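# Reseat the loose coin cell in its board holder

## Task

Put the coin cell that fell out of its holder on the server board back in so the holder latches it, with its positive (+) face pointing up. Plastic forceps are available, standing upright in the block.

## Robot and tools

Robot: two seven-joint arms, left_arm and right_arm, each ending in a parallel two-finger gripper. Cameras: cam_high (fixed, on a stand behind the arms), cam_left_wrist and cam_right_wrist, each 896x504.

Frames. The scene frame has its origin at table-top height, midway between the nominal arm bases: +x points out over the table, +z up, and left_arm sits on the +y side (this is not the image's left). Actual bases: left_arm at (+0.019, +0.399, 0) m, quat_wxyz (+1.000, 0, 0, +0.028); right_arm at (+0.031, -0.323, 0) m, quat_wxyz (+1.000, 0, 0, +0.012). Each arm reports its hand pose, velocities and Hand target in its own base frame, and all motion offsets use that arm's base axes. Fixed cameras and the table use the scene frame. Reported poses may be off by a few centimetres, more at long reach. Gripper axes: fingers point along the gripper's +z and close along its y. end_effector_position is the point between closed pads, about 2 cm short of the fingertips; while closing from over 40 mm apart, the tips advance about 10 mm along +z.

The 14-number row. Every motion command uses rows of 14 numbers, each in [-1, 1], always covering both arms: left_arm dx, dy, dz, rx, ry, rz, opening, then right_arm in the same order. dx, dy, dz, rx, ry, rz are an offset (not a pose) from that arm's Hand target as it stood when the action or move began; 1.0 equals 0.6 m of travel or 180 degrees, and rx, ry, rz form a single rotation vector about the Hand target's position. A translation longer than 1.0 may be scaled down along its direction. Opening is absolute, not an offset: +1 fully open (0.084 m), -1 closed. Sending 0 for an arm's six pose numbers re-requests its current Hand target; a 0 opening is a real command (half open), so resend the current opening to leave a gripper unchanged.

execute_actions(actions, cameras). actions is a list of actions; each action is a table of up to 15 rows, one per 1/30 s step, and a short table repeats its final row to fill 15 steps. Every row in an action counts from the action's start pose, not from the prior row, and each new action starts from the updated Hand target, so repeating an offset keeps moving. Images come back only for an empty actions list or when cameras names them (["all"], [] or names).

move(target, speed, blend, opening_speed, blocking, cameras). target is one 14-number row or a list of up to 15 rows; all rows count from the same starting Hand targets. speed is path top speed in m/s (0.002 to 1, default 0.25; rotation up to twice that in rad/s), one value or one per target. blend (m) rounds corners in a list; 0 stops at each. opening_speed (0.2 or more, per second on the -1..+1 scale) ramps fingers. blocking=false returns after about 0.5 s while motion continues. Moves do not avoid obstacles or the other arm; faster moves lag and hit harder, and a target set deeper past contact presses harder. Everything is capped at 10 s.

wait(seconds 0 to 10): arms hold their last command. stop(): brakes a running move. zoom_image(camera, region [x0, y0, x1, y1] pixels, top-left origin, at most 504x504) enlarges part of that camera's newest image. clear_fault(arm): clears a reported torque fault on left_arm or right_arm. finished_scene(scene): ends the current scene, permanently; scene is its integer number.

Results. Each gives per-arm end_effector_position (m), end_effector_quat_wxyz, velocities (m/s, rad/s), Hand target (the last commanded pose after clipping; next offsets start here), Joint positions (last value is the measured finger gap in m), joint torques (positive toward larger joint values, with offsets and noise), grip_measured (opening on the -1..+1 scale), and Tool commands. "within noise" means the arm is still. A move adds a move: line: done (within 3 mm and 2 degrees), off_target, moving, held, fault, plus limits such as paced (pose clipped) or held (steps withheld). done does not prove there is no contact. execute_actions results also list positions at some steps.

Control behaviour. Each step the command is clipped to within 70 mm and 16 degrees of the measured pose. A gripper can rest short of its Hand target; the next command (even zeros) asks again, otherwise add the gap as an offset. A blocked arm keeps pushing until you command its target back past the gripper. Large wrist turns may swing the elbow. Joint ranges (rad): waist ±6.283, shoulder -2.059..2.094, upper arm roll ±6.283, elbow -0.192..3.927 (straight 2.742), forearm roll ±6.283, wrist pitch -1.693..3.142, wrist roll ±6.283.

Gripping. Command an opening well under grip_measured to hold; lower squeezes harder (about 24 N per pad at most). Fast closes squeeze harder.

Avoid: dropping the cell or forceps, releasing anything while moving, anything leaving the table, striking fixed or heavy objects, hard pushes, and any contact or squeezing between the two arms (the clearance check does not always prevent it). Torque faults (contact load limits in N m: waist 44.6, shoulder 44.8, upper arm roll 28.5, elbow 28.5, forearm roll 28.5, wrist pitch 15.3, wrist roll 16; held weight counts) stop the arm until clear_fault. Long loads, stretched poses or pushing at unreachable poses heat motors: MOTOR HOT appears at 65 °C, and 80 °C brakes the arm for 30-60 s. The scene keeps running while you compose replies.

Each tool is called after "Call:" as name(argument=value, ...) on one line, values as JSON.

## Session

Call:
execute_actions(actions=[])

Call:
zoom_image(camera="cam_high", region=[400, 270, 600, 400])

Scene clock: 0.00 s.
left_arm: end_effector_position=(+0.0600, -0.0433, +0.3985) grip_measured=+1.00 end_effector_quat_wxyz=(-0.170, +0.295, +0.918, -0.205) | right_arm: end_effector_position=(+0.2074, +0.1694, +0.2817) grip_measured=+1.00 end_effector_quat_wxyz=(-0.188, +0.580, +0.791, -0.046)
Joint positions: left_arm=[-1.592 -1.515 0.455 0.836 -0.016 2.067 2.254 0.084] | right_arm=[0.95 -0.582 -0.415 0.782 0.105 1.536 -1.271 0.084]
Joint velocities: within noise
Joint torques (N m): no reading
Motor temperatures (°C): left_arm=[35 34 33 38 30 35 36] | right_arm=[30 34 36 34 32 36 38]
Hand target: left_arm +0.0600, -0.0433, +0.3985; -0.170, +0.295, +0.918, -0.205 | right_arm +0.2074, +0.1694, +0.2817; -0.188, +0.580, +0.791, -0.046
Tool commands: left_gripper/opening=+1.0 right_gripper/opening=+1.0

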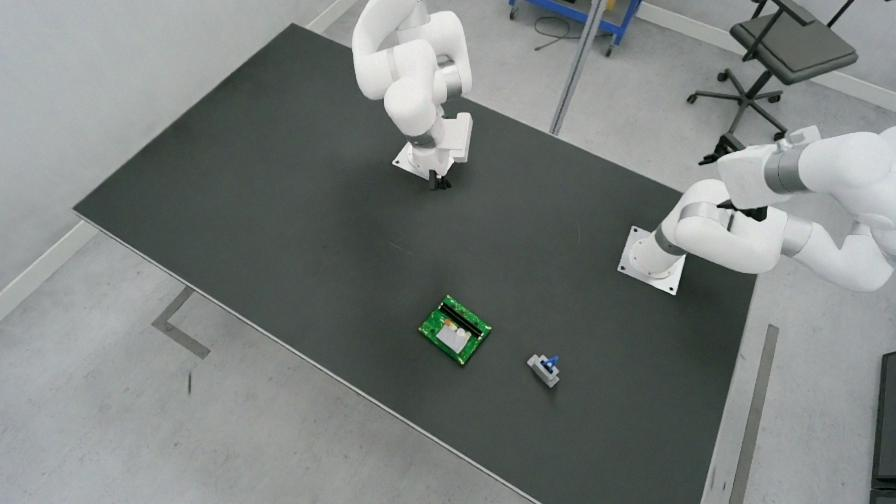

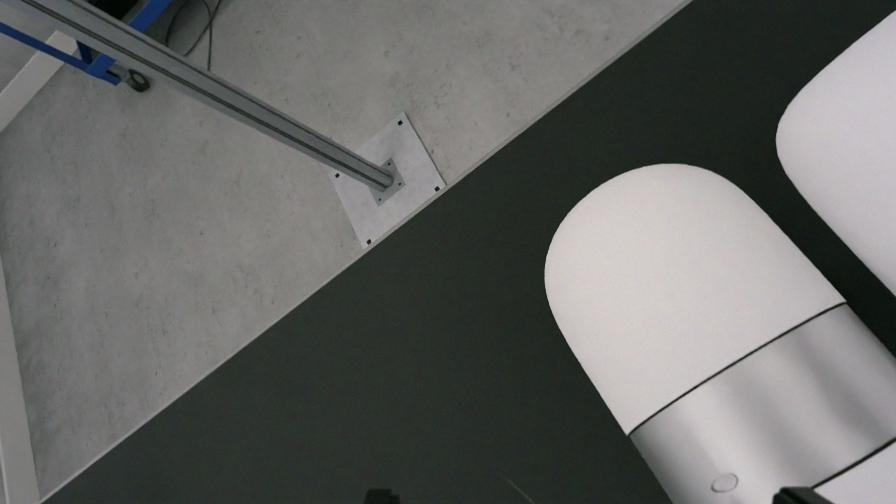

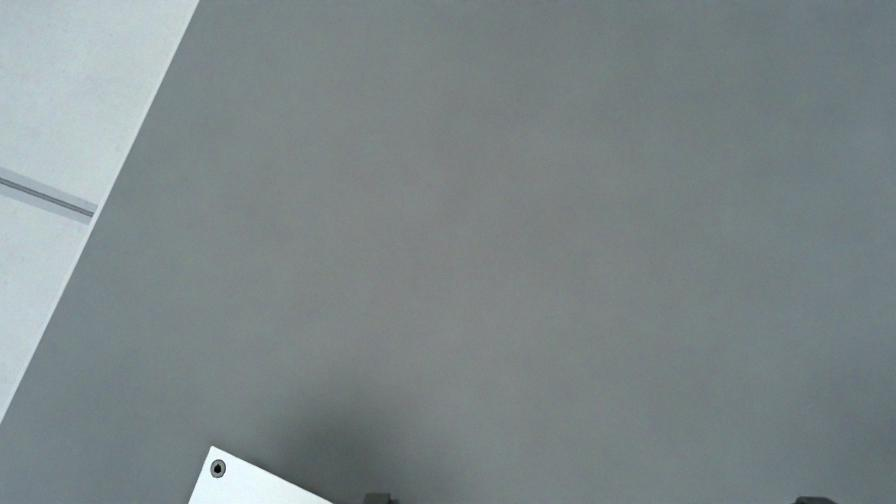

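Scaled by 2.520 from the camera's 896x504 image, which has a finer 1280x720 frame.

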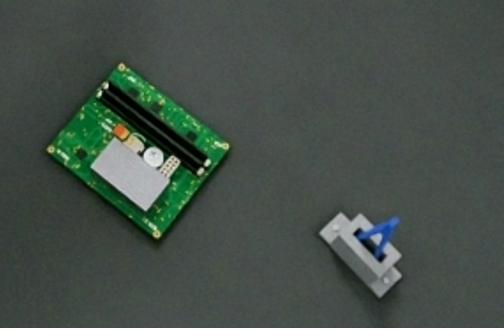

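Call:
move(target=[0.6333, -0.2178, -0.2975, 0.1055, -0.1348, 0.0596, 1.0, 0.4897, 0.0438, -0.2528, 0.2705, -0.3532, 0.2344, -0.6], speed=0.4, cameras=["cam_left_wrist", "cam_right_wrist"])

Scene clock: 41.67 s.
left_arm: end_effector_position=(+0.4400, -0.1740, +0.2200) grip_measured=+1.00 end_effector_quat_wxyz=(-0.001, +0.213, +0.977, -0.001) | right_arm: end_effector_position=(+0.5012, +0.1956, +0.1300) grip_measured=-0.62 end_effector_quat_wxyz=(+0.056, +0.097, +0.861, +0.497)
Joint positions: left_arm=[-2.202 -0.999 1.344 1.192 0.959 1.545 2.503 0.084] | right_arm=[0.968 0.544 -1.03 0.96 1.686 1.388 -3.953 0.017]
Joint torques (N m): left_arm=[-4.05 18.73 -16.32 14.62 2.22 -2.75 2.86] | right_arm=[-4.39 -8.33 -8.09 18.03 -1.67 2.95 -0.98]
Motor temperatures (°C): left_arm=[35 35 35 40 30 36 36] | right_arm=[30 34 36 39 32 36 38]
Hand target: left_arm +0.4400, -0.1740, +0.2200; -0.001, +0.213, +0.977, -0.001 | right_arm +0.5012, +0.1956, +0.1300; +0.056, +0.097, +0.861, +0.497
Off the commanded pose: left_arm 0.000 m, 0 deg | right_arm 0.000 m, 0 deg.
move: done; limits=paced
Images, in order (width x height): cam_left_wrist 896x504, cam_right_wrist 896x504.

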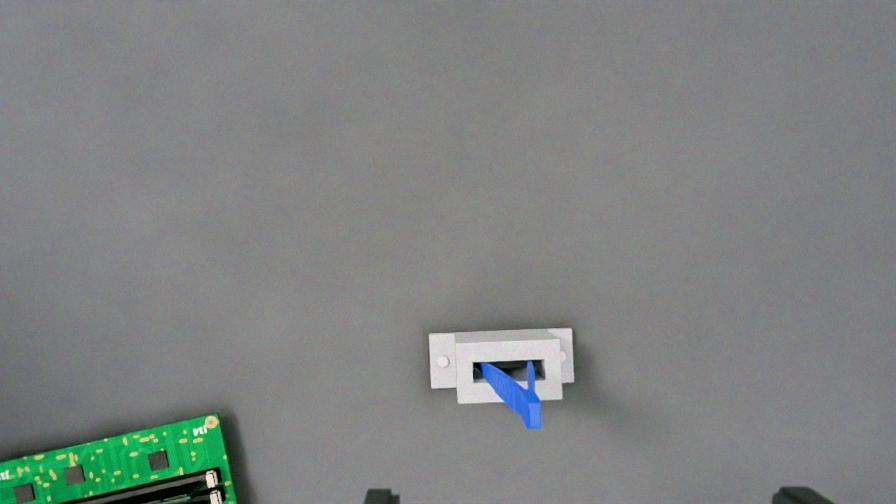

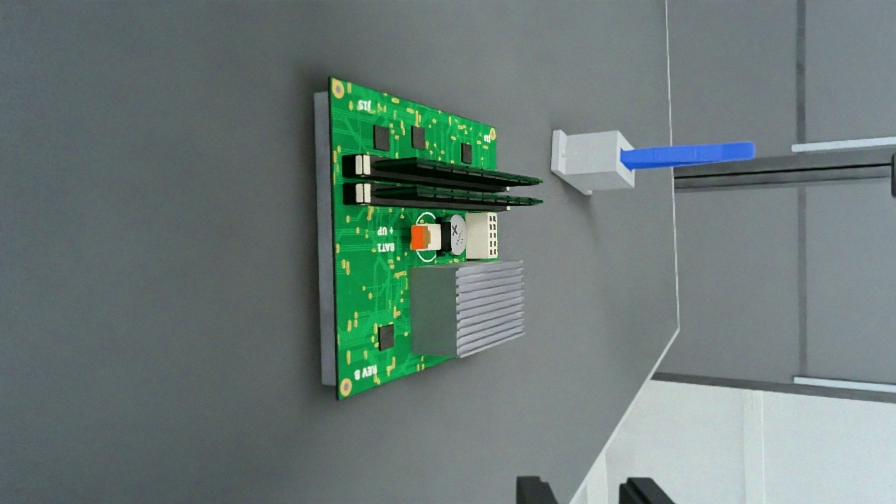

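Call:
zoom_image(camera="cam_right_wrist", region=[390, 190, 510, 280])

Call:
zoom_image(camera="cam_left_wrist", region=[420, 320, 580, 450])

Scaled by 4.200 from the camera's 896x504 image, which has a finer 1280x720 frame.

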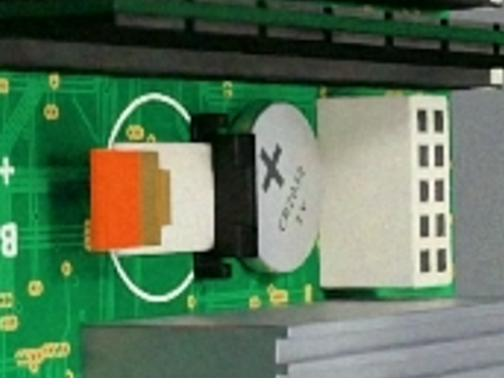

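Scaled by 3.150 from the camera's 896x504 image, which has a finer 1280x720 frame.

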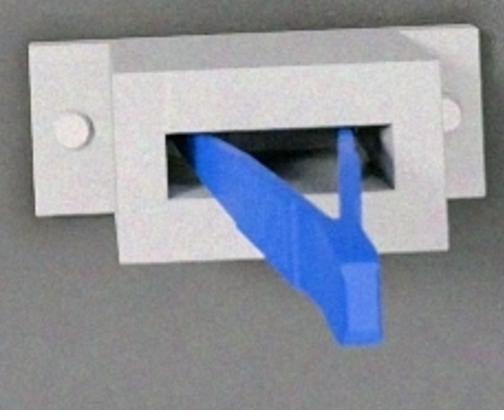

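Call:
move(target=[[-0.0118, 0.0039, -0.06, 0, 0, 0.0128, 0.2, 0, 0, 0, 0, 0, 0, -0.6], [-0.0118, 0.0039, -0.2333, 0, 0, 0.0128, 0.2, 0, 0, 0, 0, 0, 0, -0.6], [-0.0118, 0.0039, -0.2333, 0, 0, 0.0128, -0.8, 0, 0, 0, 0, 0, 0, -0.6]], speed=[0.2, 0.15, 0.1], blend=[0.01, 0, 0], opening_speed=1.0, cameras=["cam_left_wrist"])

Scene clock: 79.80 s.
left_arm: end_effector_position=(+0.4329, -0.1716, +0.0800) grip_measured=-0.82 end_effector_quat_wxyz=(-0.001, +0.194, +0.981, -0.001) | right_arm: end_effector_position=(+0.5012, +0.1956, +0.1300) grip_measured=-0.62 end_effector_quat_wxyz=(+0.056, +0.097, +0.861, +0.497)
Joint positions: left_arm=[-2.218 -1.113 1.607 1.001 1.191 1.301 2.375 0.008] | right_arm=[0.968 0.544 -1.03 0.96 1.686 1.388 -3.953 0.017]
Joint torques (N m): left_arm=[-4.03 10.6 -17.89 11.12 2.76 -3.02 -2.96] | right_arm=[-4.41 -8.5 -8.22 17.82 -1.68 3.12 -1]
Hand target: left_arm +0.4329, -0.1716, +0.0800; -0.001, +0.194, +0.981, -0.001 | right_arm +0.5012, +0.1956, +0.1300; +0.056, +0.097, +0.861, +0.497
Off the commanded pose: left_arm 0.000 m, 0 deg | right_arm 0.000 m, 0 deg.
move: done
Images, in order (width x height): cam_left_wrist 896x504.

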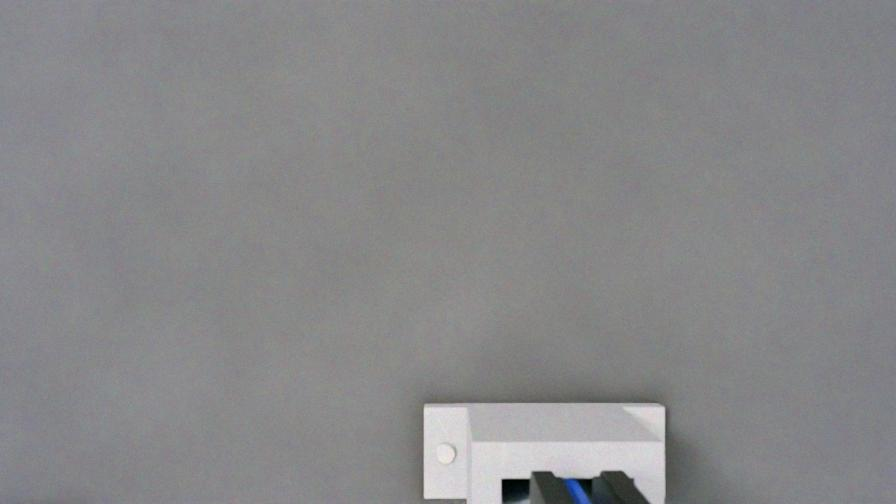

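Call:
move(target=[[0, 0, 0.1167, 0, 0, 0, -0.8, 0, 0, 0, 0, 0, 0, -0.6], [0.012, -0.17, 0.12, 0, 0, -0.25, -0.8, 0, 0, 0, 0, 0, 0, -0.6], [0.023, -0.3372, 0.0917, 0, 0, -0.4572, -0.8, 0, 0, 0, 0, 0, 0, -0.6]], speed=[0.15, 0.3, 0.3], blend=[0.01, 0.03, 0], cameras=["cam_left_wrist", "cam_right_wrist"])

Call:
zoom_image(camera="cam_left_wrist", region=[400, 320, 680, 504])

Scene clock: 90.23 s.
left_arm: end_effector_position=(+0.4467, -0.3739, +0.1350) grip_measured=-0.82 end_effector_quat_wxyz=(-0.001, +0.791, +0.611, +0.000) | right_arm: end_effector_position=(+0.5012, +0.1956, +0.1300) grip_measured=-0.62 end_effector_quat_wxyz=(+0.056, +0.097, +0.861, +0.497)
Joint positions: left_arm=[-2.894 -1.201 1.602 1.548 1.2 1.536 3.635 0.008] | right_arm=[0.968 0.544 -1.03 0.96 1.686 1.388 -3.953 0.017]
Joint torques (N m): left_arm=[-3.76 19.27 -18.97 10.11 -2.81 -0.1 2.75] | right_arm=[-4.56 -8.67 -8.19 17.86 -1.71 3.02 -0.98]
Hand target: left_arm +0.4467, -0.3739, +0.1350; -0.001, +0.791, +0.611, -0.001 | right_arm +0.5012, +0.1956, +0.1300; +0.056, +0.097, +0.861, +0.497
Off the commanded pose: left_arm 0.000 m, 0 deg | right_arm 0.000 m, 0 deg.
move: done
Images, in order (width x height): cam_left_wrist 896x504, cam_right_wrist 896x504.

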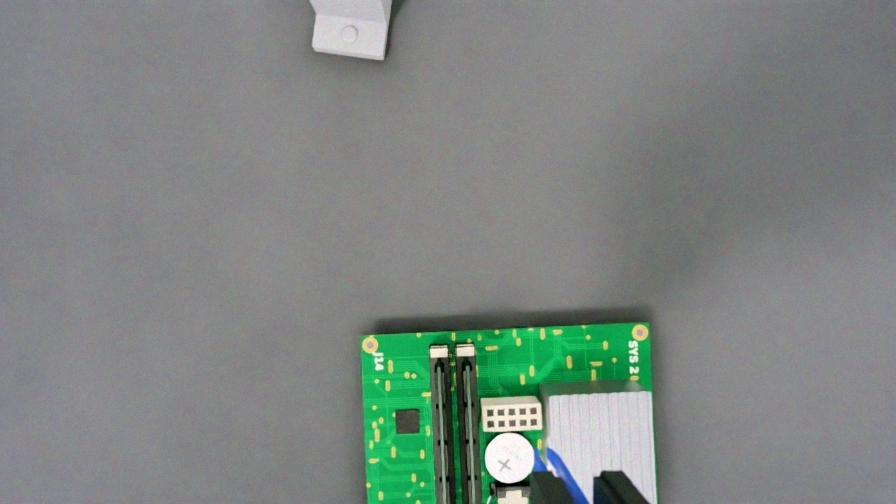

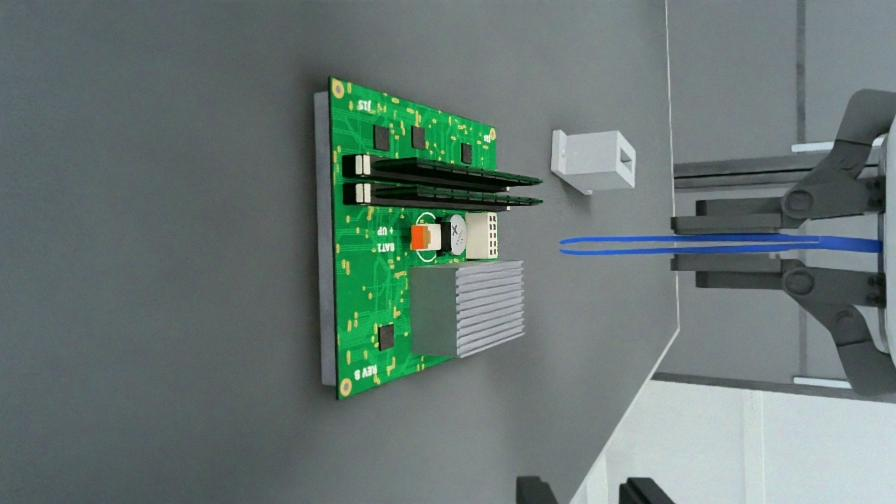

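Scaled by 1.800 from the camera's 896x504 image, which has a finer 1280x720 frame.

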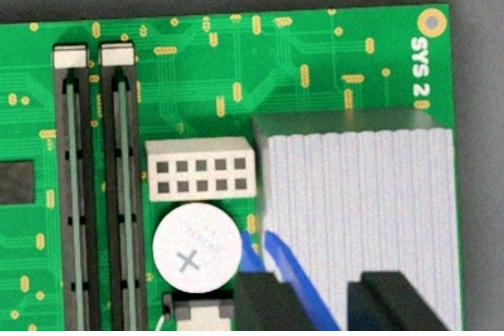

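Call:
move(target=[[-0.0166, -0.0234, 0, 0, 0, 0.0156, -0.6, 0, 0, 0, 0, 0, 0, -0.6], [-0.0166, -0.0234, -0.0583, 0, 0, 0.0156, -0.585, 0, 0, 0, 0, 0, 0, -0.6]], speed=[0.1, 0.08], blend=[0.0, 0.0], opening_speed=0.5, cameras=["cam_left_wrist"])

Call:
zoom_image(camera="cam_left_wrist", region=[480, 400, 620, 504])

Scene clock: 109.13 s.
left_arm: end_effector_position=(+0.4368, -0.3880, +0.1000) grip_measured=-0.60 end_effector_quat_wxyz=(-0.001, +0.776, +0.631, -0.001) | right_arm: end_effector_position=(+0.5012, +0.1956, +0.1300) grip_measured=-0.62 end_effector_quat_wxyz=(+0.056, +0.097, +0.861, +0.497)
Joint positions: left_arm=[-2.926 -1.238 1.653 1.523 1.239 1.479 3.546 0.017] | right_arm=[0.968 0.544 -1.03 0.96 1.686 1.388 -3.953 0.017]
Joint torques (N m): left_arm=[-4.14 19.23 -19.36 4.46 3.06 -3.05 -2.82] | right_arm=[-4.46 -8.7 -8.4 17.72 -1.66 2.94 -0.93]
Motor temperatures (°C): left_arm=[35 35 40 40 30 36 36] | right_arm=[30 34 36 39 32 37 38]
Hand target: left_arm +0.4368, -0.3880, +0.1000; -0.001, +0.776, +0.631, -0.001 | right_arm +0.5012, +0.1956, +0.1300; +0.056, +0.097, +0.861, +0.497
Off the commanded pose: left_arm 0.000 m, 0 deg | right_arm 0.000 m, 0 deg.
move: done
Images, in order (width x height): cam_left_wrist 896x504.

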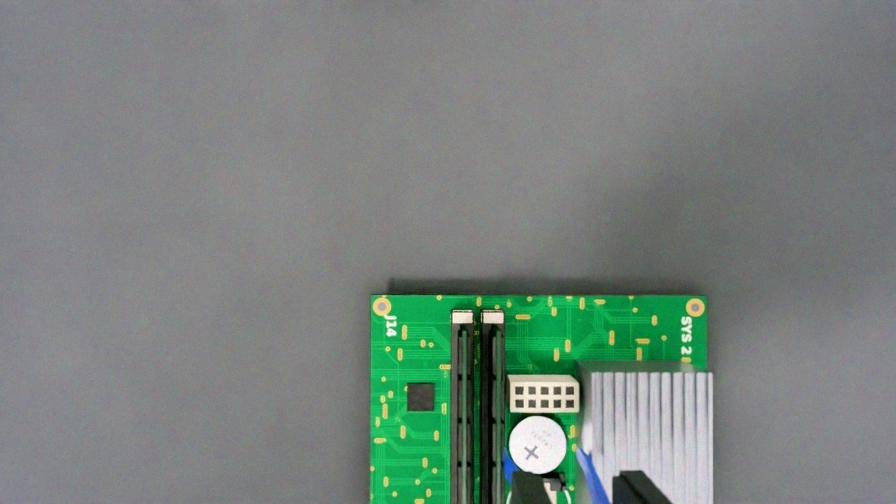

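Scaled by 3.600 from the camera's 896x504 image, which has a finer 1280x720 frame.

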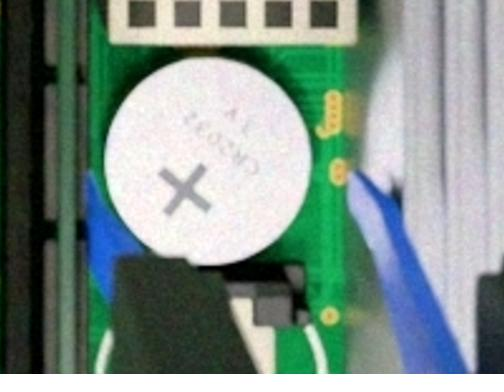

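Call:
move(target=[[0, 0, -0.0192, 0, 0, 0, -0.6, 0, 0, 0, 0, 0, 0, -0.6]], speed=[0.04], opening_speed=0.5, cameras=["cam_left_wrist"])

Call:
zoom_image(camera="cam_left_wrist", region=[480, 410, 620, 504])

Scene clock: 117.00 s.
left_arm: end_effector_position=(+0.4369, -0.3882, +0.0891) grip_measured=-0.62 end_effector_quat_wxyz=(-0.001, +0.776, +0.631, -0.001) | right_arm: end_effector_position=(+0.5012, +0.1956, +0.1300) grip_measured=-0.62 end_effector_quat_wxyz=(+0.056, +0.097, +0.861, +0.497)
Joint positions: left_arm=[-2.926 -1.251 1.668 1.516 1.253 1.462 3.541 0.017] | right_arm=[0.968 0.544 -1.03 0.96 1.686 1.388 -3.953 0.017]
Joint torques (N m): left_arm=[-5.91 3.6 3.49 -7.27 1 -0.27 -2.84] | right_arm=[-4.44 -8.52 -8.39 17.71 -1.69 2.96 -0.85]
Hand target: left_arm +0.4368, -0.3880, +0.0885; -0.001, +0.776, +0.631, -0.001 | right_arm +0.5012, +0.1956, +0.1300; +0.056, +0.097, +0.861, +0.497
Off the commanded pose: left_arm 0.001 m, 0 deg | right_arm 0.000 m, 0 deg.
move: done
Images, in order (width x height): cam_left_wrist 896x504.

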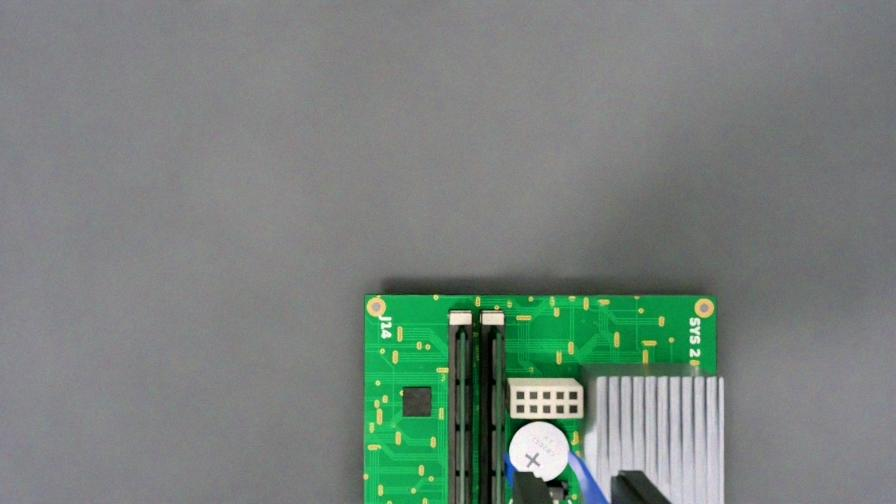

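Scaled by 3.600 from the camera's 896x504 image, which has a finer 1280x720 frame.

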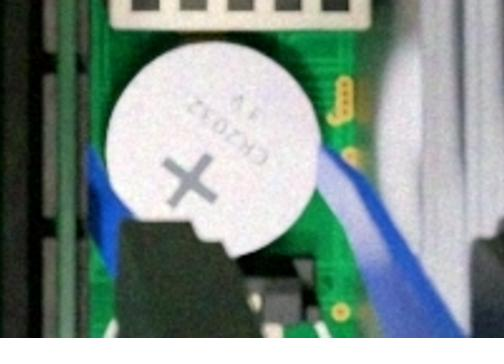

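Call:
move(target=[[0, 0, 0.0022, 0, 0, 0, -0.6, 0, 0, 0, 0, 0, 0, -0.6]], speed=[0.04], opening_speed=0.5, cameras=["cam_left_wrist", "cam_right_wrist"])

Call:
zoom_image(camera="cam_left_wrist", region=[480, 410, 620, 504])

Call:
zoom_image(camera="cam_right_wrist", region=[400, 170, 560, 290])

Scene clock: 128.67 s.
left_arm: end_effector_position=(+0.4366, -0.3880, +0.0896) grip_measured=-0.62 end_effector_quat_wxyz=(-0.001, +0.776, +0.631, -0.001) | right_arm: end_effector_position=(+0.5012, +0.1956, +0.1300) grip_measured=-0.62 end_effector_quat_wxyz=(+0.056, +0.097, +0.861, +0.497)
Joint positions: left_arm=[-2.926 -1.251 1.667 1.516 1.252 1.464 3.541 0.017] | right_arm=[0.968 0.544 -1.03 0.96 1.686 1.388 -3.953 0.017]
Joint torques (N m): left_arm=[-2.06 16.61 -7.3 1.3 -3.11 2.8 1.35] | right_arm=[-4.38 -8.78 -8.4 17.86 -1.62 3.04 -0.8]
Hand target: left_arm +0.4368, -0.3880, +0.0898; -0.001, +0.776, +0.631, -0.001 | right_arm +0.5012, +0.1956, +0.1300; +0.056, +0.097, +0.861, +0.497
Off the commanded pose: left_arm 0.000 m, 0 deg | right_arm 0.000 m, 0 deg.
move: done
Images, in order (width x height): cam_left_wrist 896x504, cam_right_wrist 896x504.

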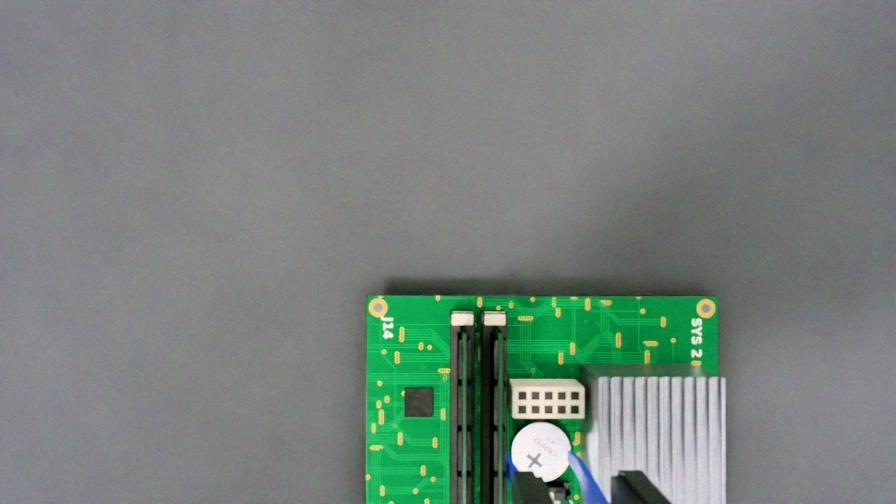

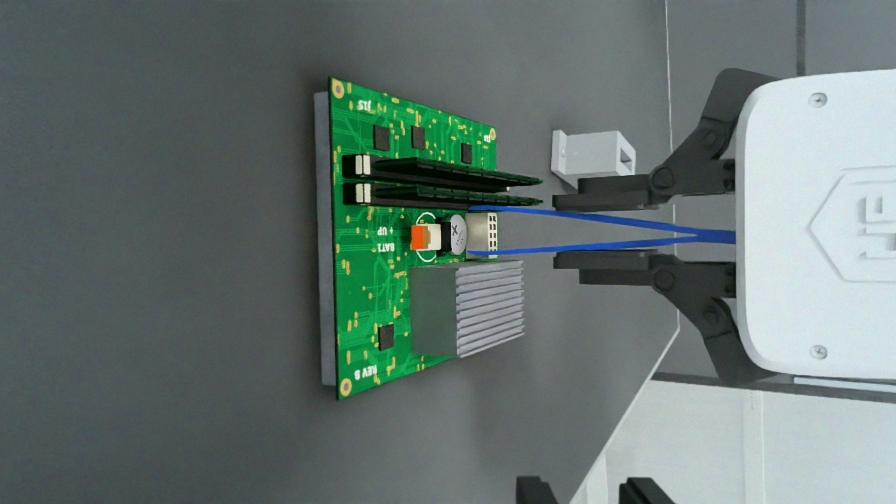

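Scaled by 3.600 from the camera's 896x504 image, which has a finer 1280x720 frame.

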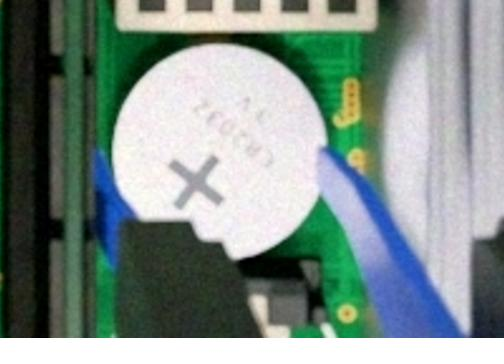

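Scaled by 3.150 from the camera's 896x504 image, which has a finer 1280x720 frame.

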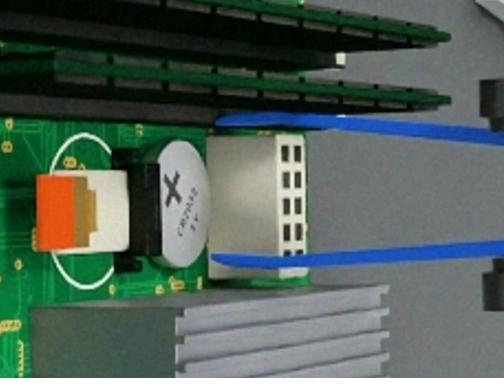

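Call:
move(target=[[0, 0, 0.0753, 0, 0, 0, -0.6, 0, 0, 0, 0, 0, 0, -0.6], [0, 0, 0.0753, 0, 0, -0.1667, -0.6, 0, 0, 0, 0, 0, 0, -0.6]], speed=[0.1, 0.2], blend=[0.005, 0], opening_speed=0.5, cameras=["cam_left_wrist", "cam_right_wrist"])

Call:
zoom_image(camera="cam_left_wrist", region=[440, 380, 640, 504])

Call:
zoom_image(camera="cam_right_wrist", region=[400, 170, 720, 310])

Scene clock: 173.60 s.
left_arm: end_effector_position=(+0.4368, -0.3880, +0.1350) grip_measured=-0.62 end_effector_quat_wxyz=(-0.001, +0.913, +0.408, +0.000) | right_arm: end_effector_position=(+0.5012, +0.1956, +0.1300) grip_measured=-0.62 end_effector_quat_wxyz=(+0.056, +0.097, +0.861, +0.497)
Joint positions: left_arm=[-2.929 -1.234 1.575 1.559 1.233 1.566 4.073 0.017] | right_arm=[0.968 0.544 -1.03 0.96 1.686 1.388 -3.953 0.017]
Joint torques (N m): left_arm=[-3.99 19.04 -26.66 9.29 3 -0.03 2.66] | right_arm=[-4.37 -8.62 -8.34 17.68 -1.75 3.02 -0.82]
Hand target: left_arm +0.4368, -0.3880, +0.1350; -0.001, +0.913, +0.408, +0.000 | right_arm +0.5012, +0.1956, +0.1300; +0.056, +0.097, +0.861, +0.497
Off the commanded pose: left_arm 0.000 m, 0 deg | right_arm 0.000 m, 0 deg.
move: done
Images, in order (width x height): cam_left_wrist 896x504, cam_right_wrist 896x504.

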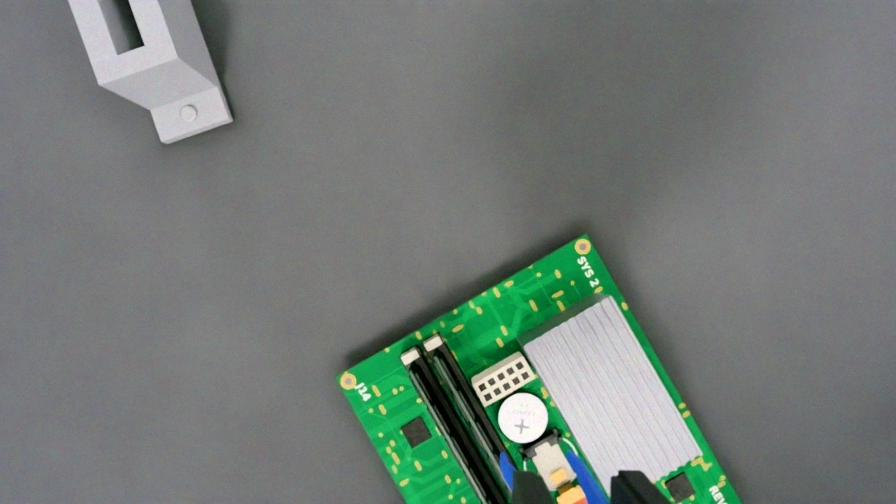

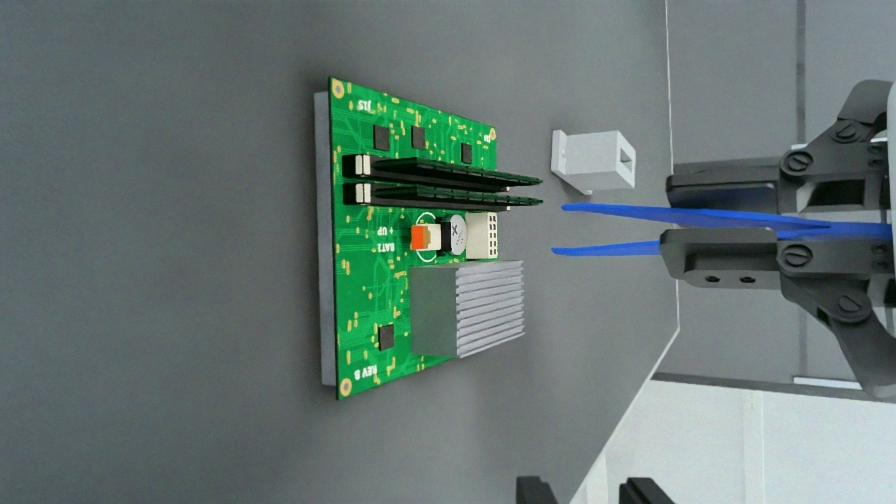

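Scaled by 2.520 from the camera's 896x504 image, which has a finer 1280x720 frame.

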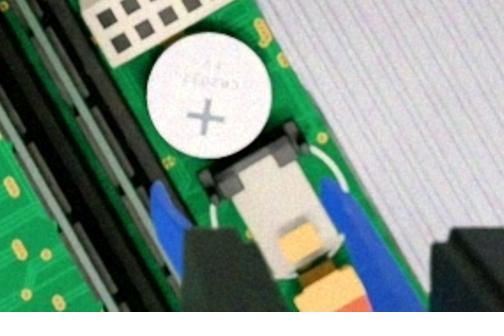

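Scaled by 1.575 from the camera's 896x504 image, which has a finer 1280x720 frame.

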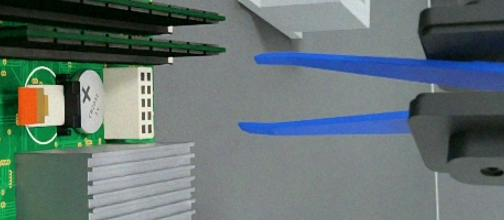

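Call:
move(target=[[0.0022, -0.002, 0, 0, 0, 0, -0.588, 0, 0, 0, 0, 0, 0, -0.6], [0.0022, -0.002, -0.0742, 0, 0, 0, -0.588, 0, 0, 0, 0, 0, 0, -0.6]], speed=[0.1, 0.08], blend=[0.002, 0], opening_speed=0.5, cameras=["cam_left_wrist"])

Call:
zoom_image(camera="cam_left_wrist", region=[470, 400, 610, 504])

Scene clock: 196.43 s.
left_arm: end_effector_position=(+0.4382, -0.3890, +0.0906) grip_measured=-0.61 end_effector_quat_wxyz=(-0.001, +0.913, +0.408, +0.000) | right_arm: end_effector_position=(+0.5012, +0.1956, +0.1300) grip_measured=-0.62 end_effector_quat_wxyz=(+0.056, +0.097, +0.861, +0.497)
Joint positions: left_arm=[-2.929 -1.289 1.633 1.528 1.29 1.502 4.059 0.017] | right_arm=[0.968 0.544 -1.03 0.96 1.686 1.388 -3.953 0.017]
Joint torques (N m): left_arm=[-3 19.35 -19.94 3.53 2.82 -3.11 -2.92] | right_arm=[-4.54 -8.71 -8.44 17.52 -1.56 2.93 -0.85]
Motor temperatures (°C): left_arm=[35 35 45 39 30 35 36] | right_arm=[30 34 36 39 32 37 38]
Hand target: left_arm +0.4381, -0.3892, +0.0905; -0.001, +0.913, +0.408, +0.000 | right_arm +0.5012, +0.1956, +0.1300; +0.056, +0.097, +0.861, +0.497
Off the commanded pose: left_arm 0.000 m, 0 deg | right_arm 0.000 m, 0 deg.
move: done; blend cut to 0 m at target 1
Images, in order (width x height): cam_left_wrist 896x504.

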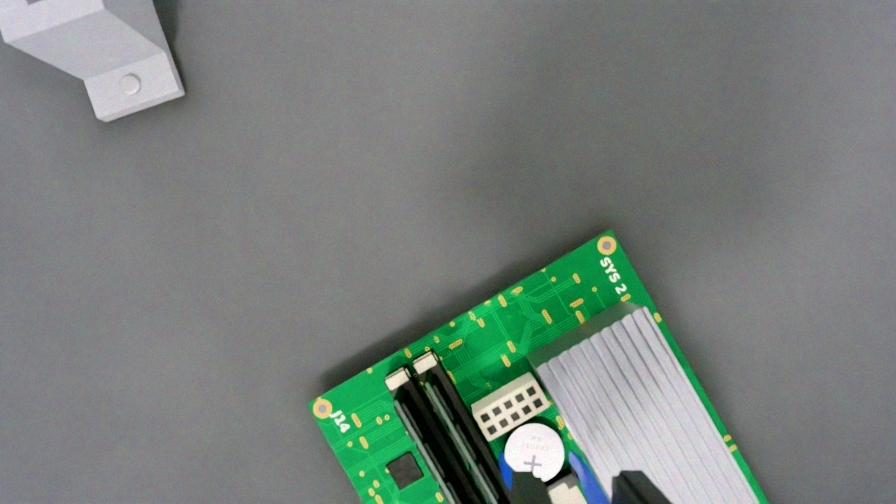

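Scaled by 3.600 from the camera's 896x504 image, which has a finer 1280x720 frame.

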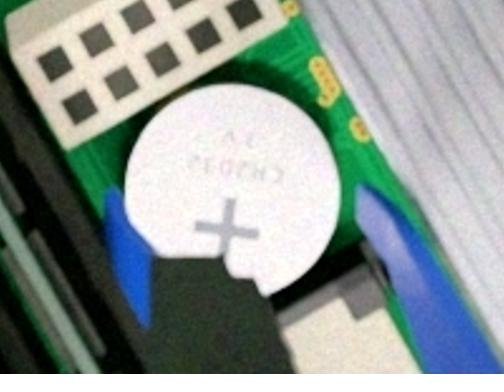

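Call:
move(target=[[0, 0, -0.0082, 0, 0, 0, -0.588, 0, 0, 0, 0, 0, 0, -0.6]], speed=[0.04], opening_speed=0.5, cameras=["cam_left_wrist", "cam_right_wrist"])

Call:
zoom_image(camera="cam_left_wrist", region=[470, 400, 610, 504])

Call:
zoom_image(camera="cam_right_wrist", region=[400, 170, 560, 290])

Scene clock: 204.40 s.
left_arm: end_effector_position=(+0.4381, -0.3892, +0.0857) grip_measured=-0.61 end_effector_quat_wxyz=(-0.001, +0.913, +0.408, +0.000) | right_arm: end_effector_position=(+0.5012, +0.1956, +0.1300) grip_measured=-0.62 end_effector_quat_wxyz=(+0.056, +0.097, +0.861, +0.497)
Joint positions: left_arm=[-2.93 -1.294 1.64 1.525 1.296 1.495 4.058 0.017] | right_arm=[0.968 0.544 -1.03 0.96 1.686 1.388 -3.953 0.017]
Joint torques (N m): left_arm=[-1.55 19.34 -19.69 2.89 3.12 -3.26 -2.9] | right_arm=[-4.54 -8.85 -8.4 17.55 -1.33 3.03 -0.86]
Hand target: left_arm +0.4381, -0.3892, +0.0856; -0.001, +0.913, +0.408, +0.000 | right_arm +0.5012, +0.1956, +0.1300; +0.056, +0.097, +0.861, +0.497
Off the commanded pose: left_arm 0.000 m, 0 deg | right_arm 0.000 m, 0 deg.
move: done
Images, in order (width x height): cam_left_wrist 896x504, cam_right_wrist 896x504.

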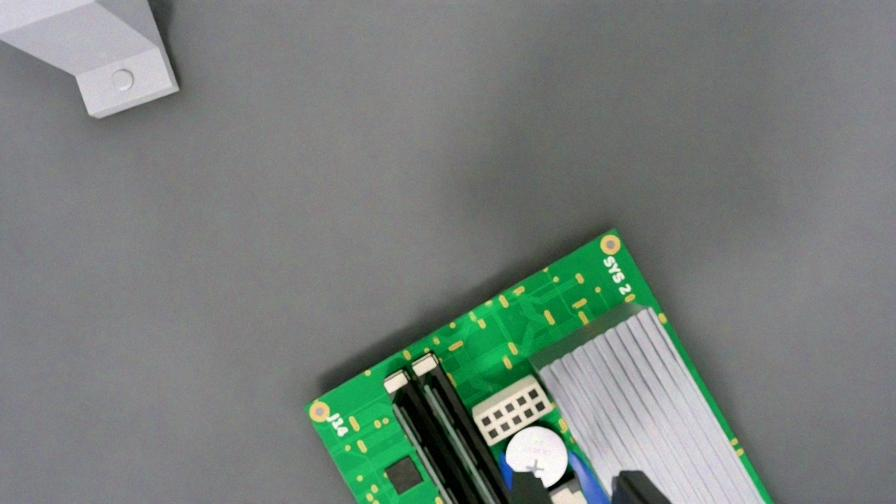

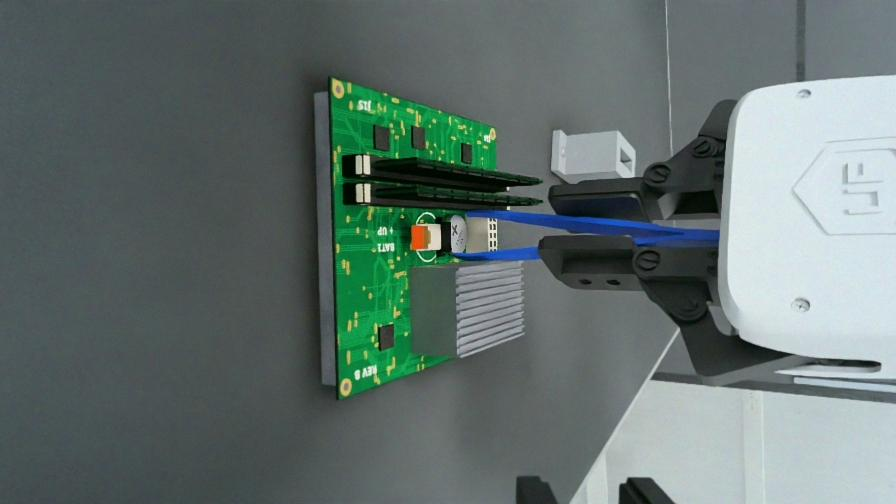

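Scaled by 3.600 from the camera's 896x504 image, which has a finer 1280x720 frame.

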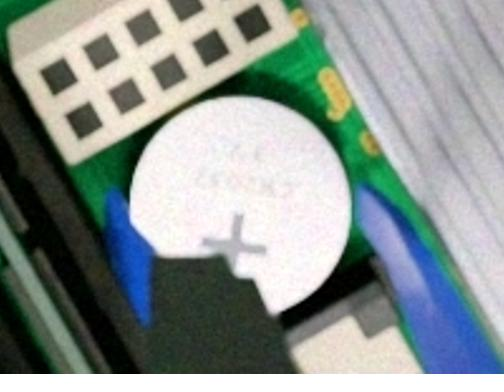

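Scaled by 3.150 from the camera's 896x504 image, which has a finer 1280x720 frame.

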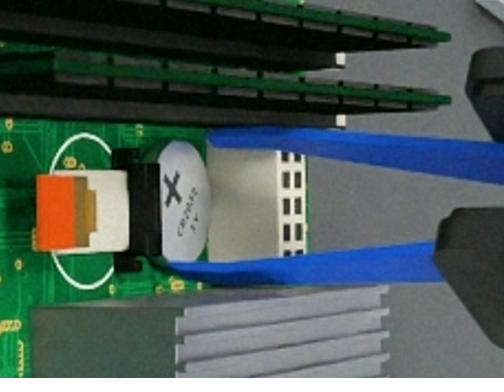

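Call:
move(target=[[0, 0, -0.0013, 0, 0, 0, -0.588, 0, 0, 0, 0, 0, 0, -0.6], [0, 0, -0.0013, 0, 0, 0, -0.8, 0, 0, 0, 0, 0, 0, -0.6], [0, 0, 0.0087, 0, 0, 0, -0.8, 0, 0, 0, 0, 0, 0, -0.6]], speed=[0.04, 0.04, 0.04], opening_speed=0.4, cameras=["cam_left_wrist", "cam_right_wrist"])

Call:
zoom_image(camera="cam_left_wrist", region=[470, 400, 610, 504])

Call:
zoom_image(camera="cam_right_wrist", region=[400, 170, 560, 290])

Scene clock: 219.77 s.
left_arm: end_effector_position=(+0.4381, -0.3892, +0.0907) grip_measured=-0.82 end_effector_quat_wxyz=(-0.001, +0.913, +0.408, +0.000) | right_arm: end_effector_position=(+0.5012, +0.1956, +0.1300) grip_measured=-0.62 end_effector_quat_wxyz=(+0.056, +0.097, +0.861, +0.497)
Joint positions: left_arm=[-2.93 -1.288 1.633 1.528 1.29 1.502 4.059 0.008] | right_arm=[0.968 0.544 -1.03 0.96 1.686 1.388 -3.953 0.017]
Joint torques (N m): left_arm=[2.6 28.91 -26.93 8.64 -2 0.08 2.79] | right_arm=[-4.25 -8.42 -8.54 17.58 -1.42 2.96 -0.82]
Hand target: left_arm +0.4381, -0.3892, +0.0908; -0.001, +0.913, +0.408, +0.000 | right_arm +0.5012, +0.1956, +0.1300; +0.056, +0.097, +0.861, +0.497
Off the commanded pose: left_arm 0.000 m, 0 deg | right_arm 0.000 m, 0 deg.
move: done
Images, in order (width x height): cam_left_wrist 896x504, cam_right_wrist 896x504.

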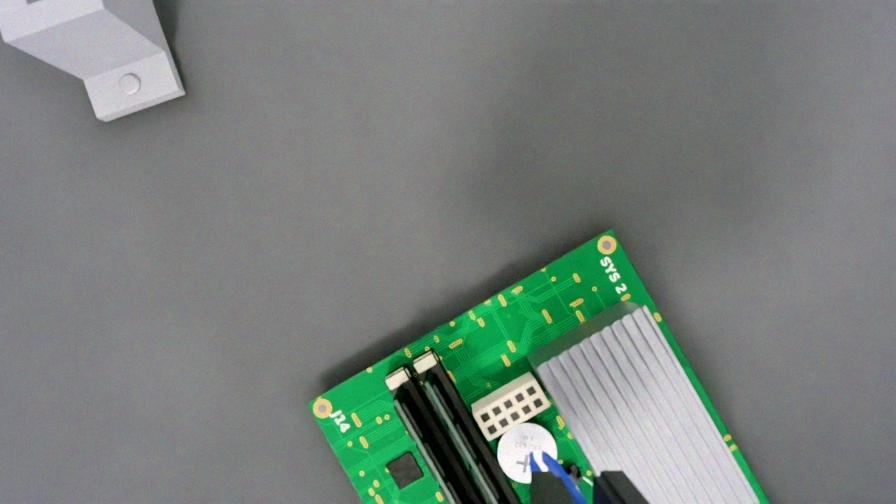

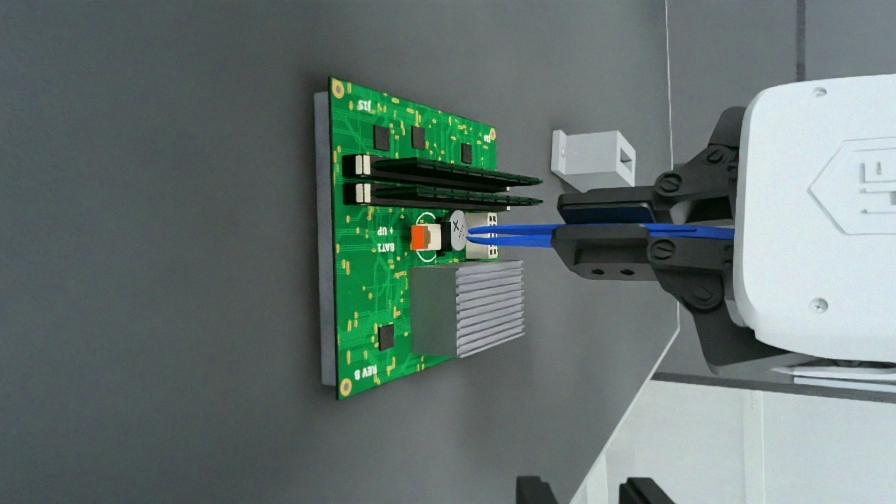

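Scaled by 3.600 from the camera's 896x504 image, which has a finer 1280x720 frame.

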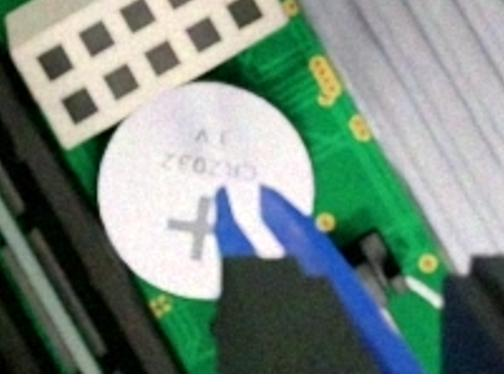

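Scaled by 3.150 from the camera's 896x504 image, which has a finer 1280x720 frame.

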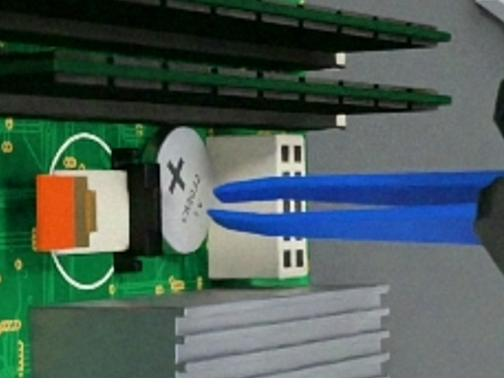

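Call:
move(target=[[0, 0, 0.02, 0, 0, 0, -0.8, 0, 0, 0, 0, 0, 0, -0.6], [-0.0027, 0.0017, 0.02, 0, 0, -0.1389, -0.58, 0, 0, 0, 0, 0, 0, -0.6], [-0.0027, 0.0017, -0.001, 0, 0, -0.1389, -0.58, 0, 0, 0, 0, 0, 0, -0.6]], speed=[0.1, 0.2, 0.08], blend=[0.003, 0, 0], opening_speed=0.5, cameras=["cam_left_wrist", "cam_right_wrist"])

Call:
zoom_image(camera="cam_left_wrist", region=[470, 400, 610, 504])

Call:
zoom_image(camera="cam_right_wrist", region=[400, 170, 560, 290])

Scene clock: 277.77 s.
left_arm: end_effector_position=(+0.4365, -0.3882, +0.0903) grip_measured=-0.60 end_effector_quat_wxyz=(-0.001, +0.980, +0.201, +0.000) | right_arm: end_effector_position=(+0.5012, +0.1956, +0.1300) grip_measured=-0.62 end_effector_quat_wxyz=(+0.056, +0.097, +0.861, +0.497)
Joint positions: left_arm=[-2.923 -1.314 1.609 1.519 1.316 1.523 4.486 0.018] | right_arm=[0.968 0.544 -1.03 0.96 1.686 1.388 -3.953 0.017]
Joint torques (N m): left_arm=[5.43 18.92 -20.39 3.14 2.87 -3.3 -2.86] | right_arm=[-4.37 -8.97 -8.61 17.51 -1.38 3 -0.77]
Motor temperatures (°C): left_arm=[35 37 50 39 30 35 36] | right_arm=[30 34 36 39 32 37 38]
Hand target: left_arm +0.4365, -0.3882, +0.0902; -0.001, +0.980, +0.201, +0.000 | right_arm +0.5012, +0.1956, +0.1300; +0.056, +0.097, +0.861, +0.497
Off the commanded pose: left_arm 0.000 m, 0 deg | right_arm 0.000 m, 0 deg.
move: done
Images, in order (width x height): cam_left_wrist 896x504, cam_right_wrist 896x504.

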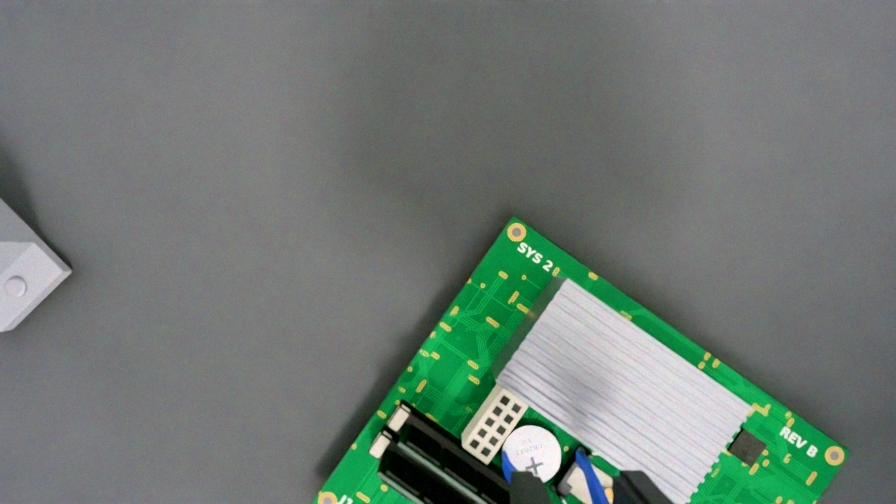

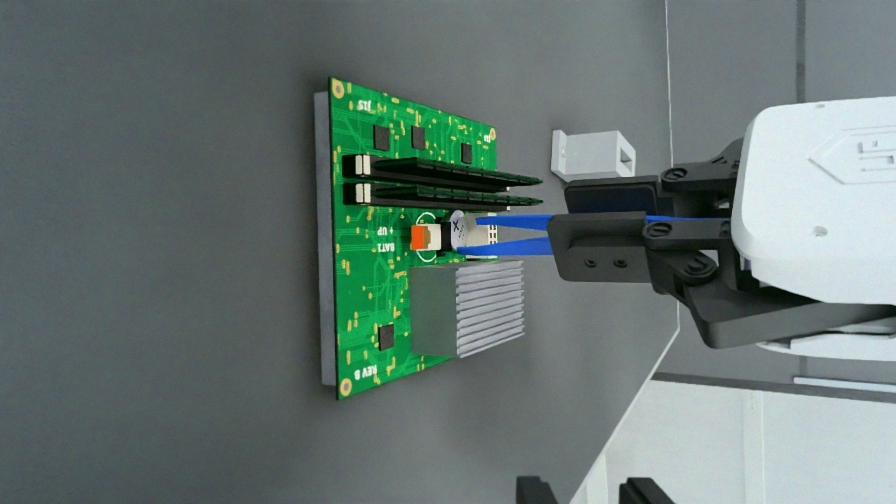

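Scaled by 3.600 from the camera's 896x504 image, which has a finer 1280x720 frame.

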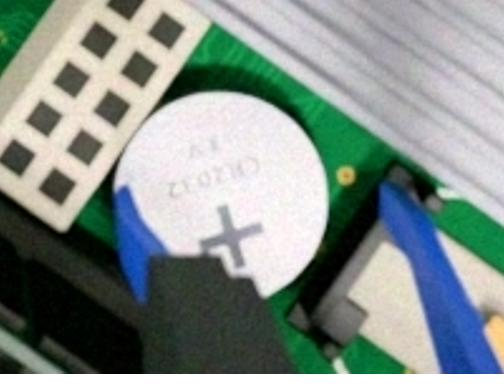

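Scaled by 3.150 from the camera's 896x504 image, which has a finer 1280x720 frame.

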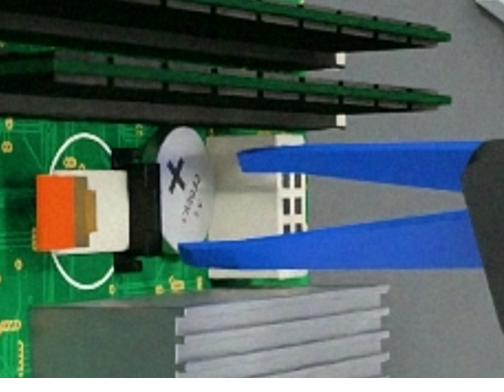

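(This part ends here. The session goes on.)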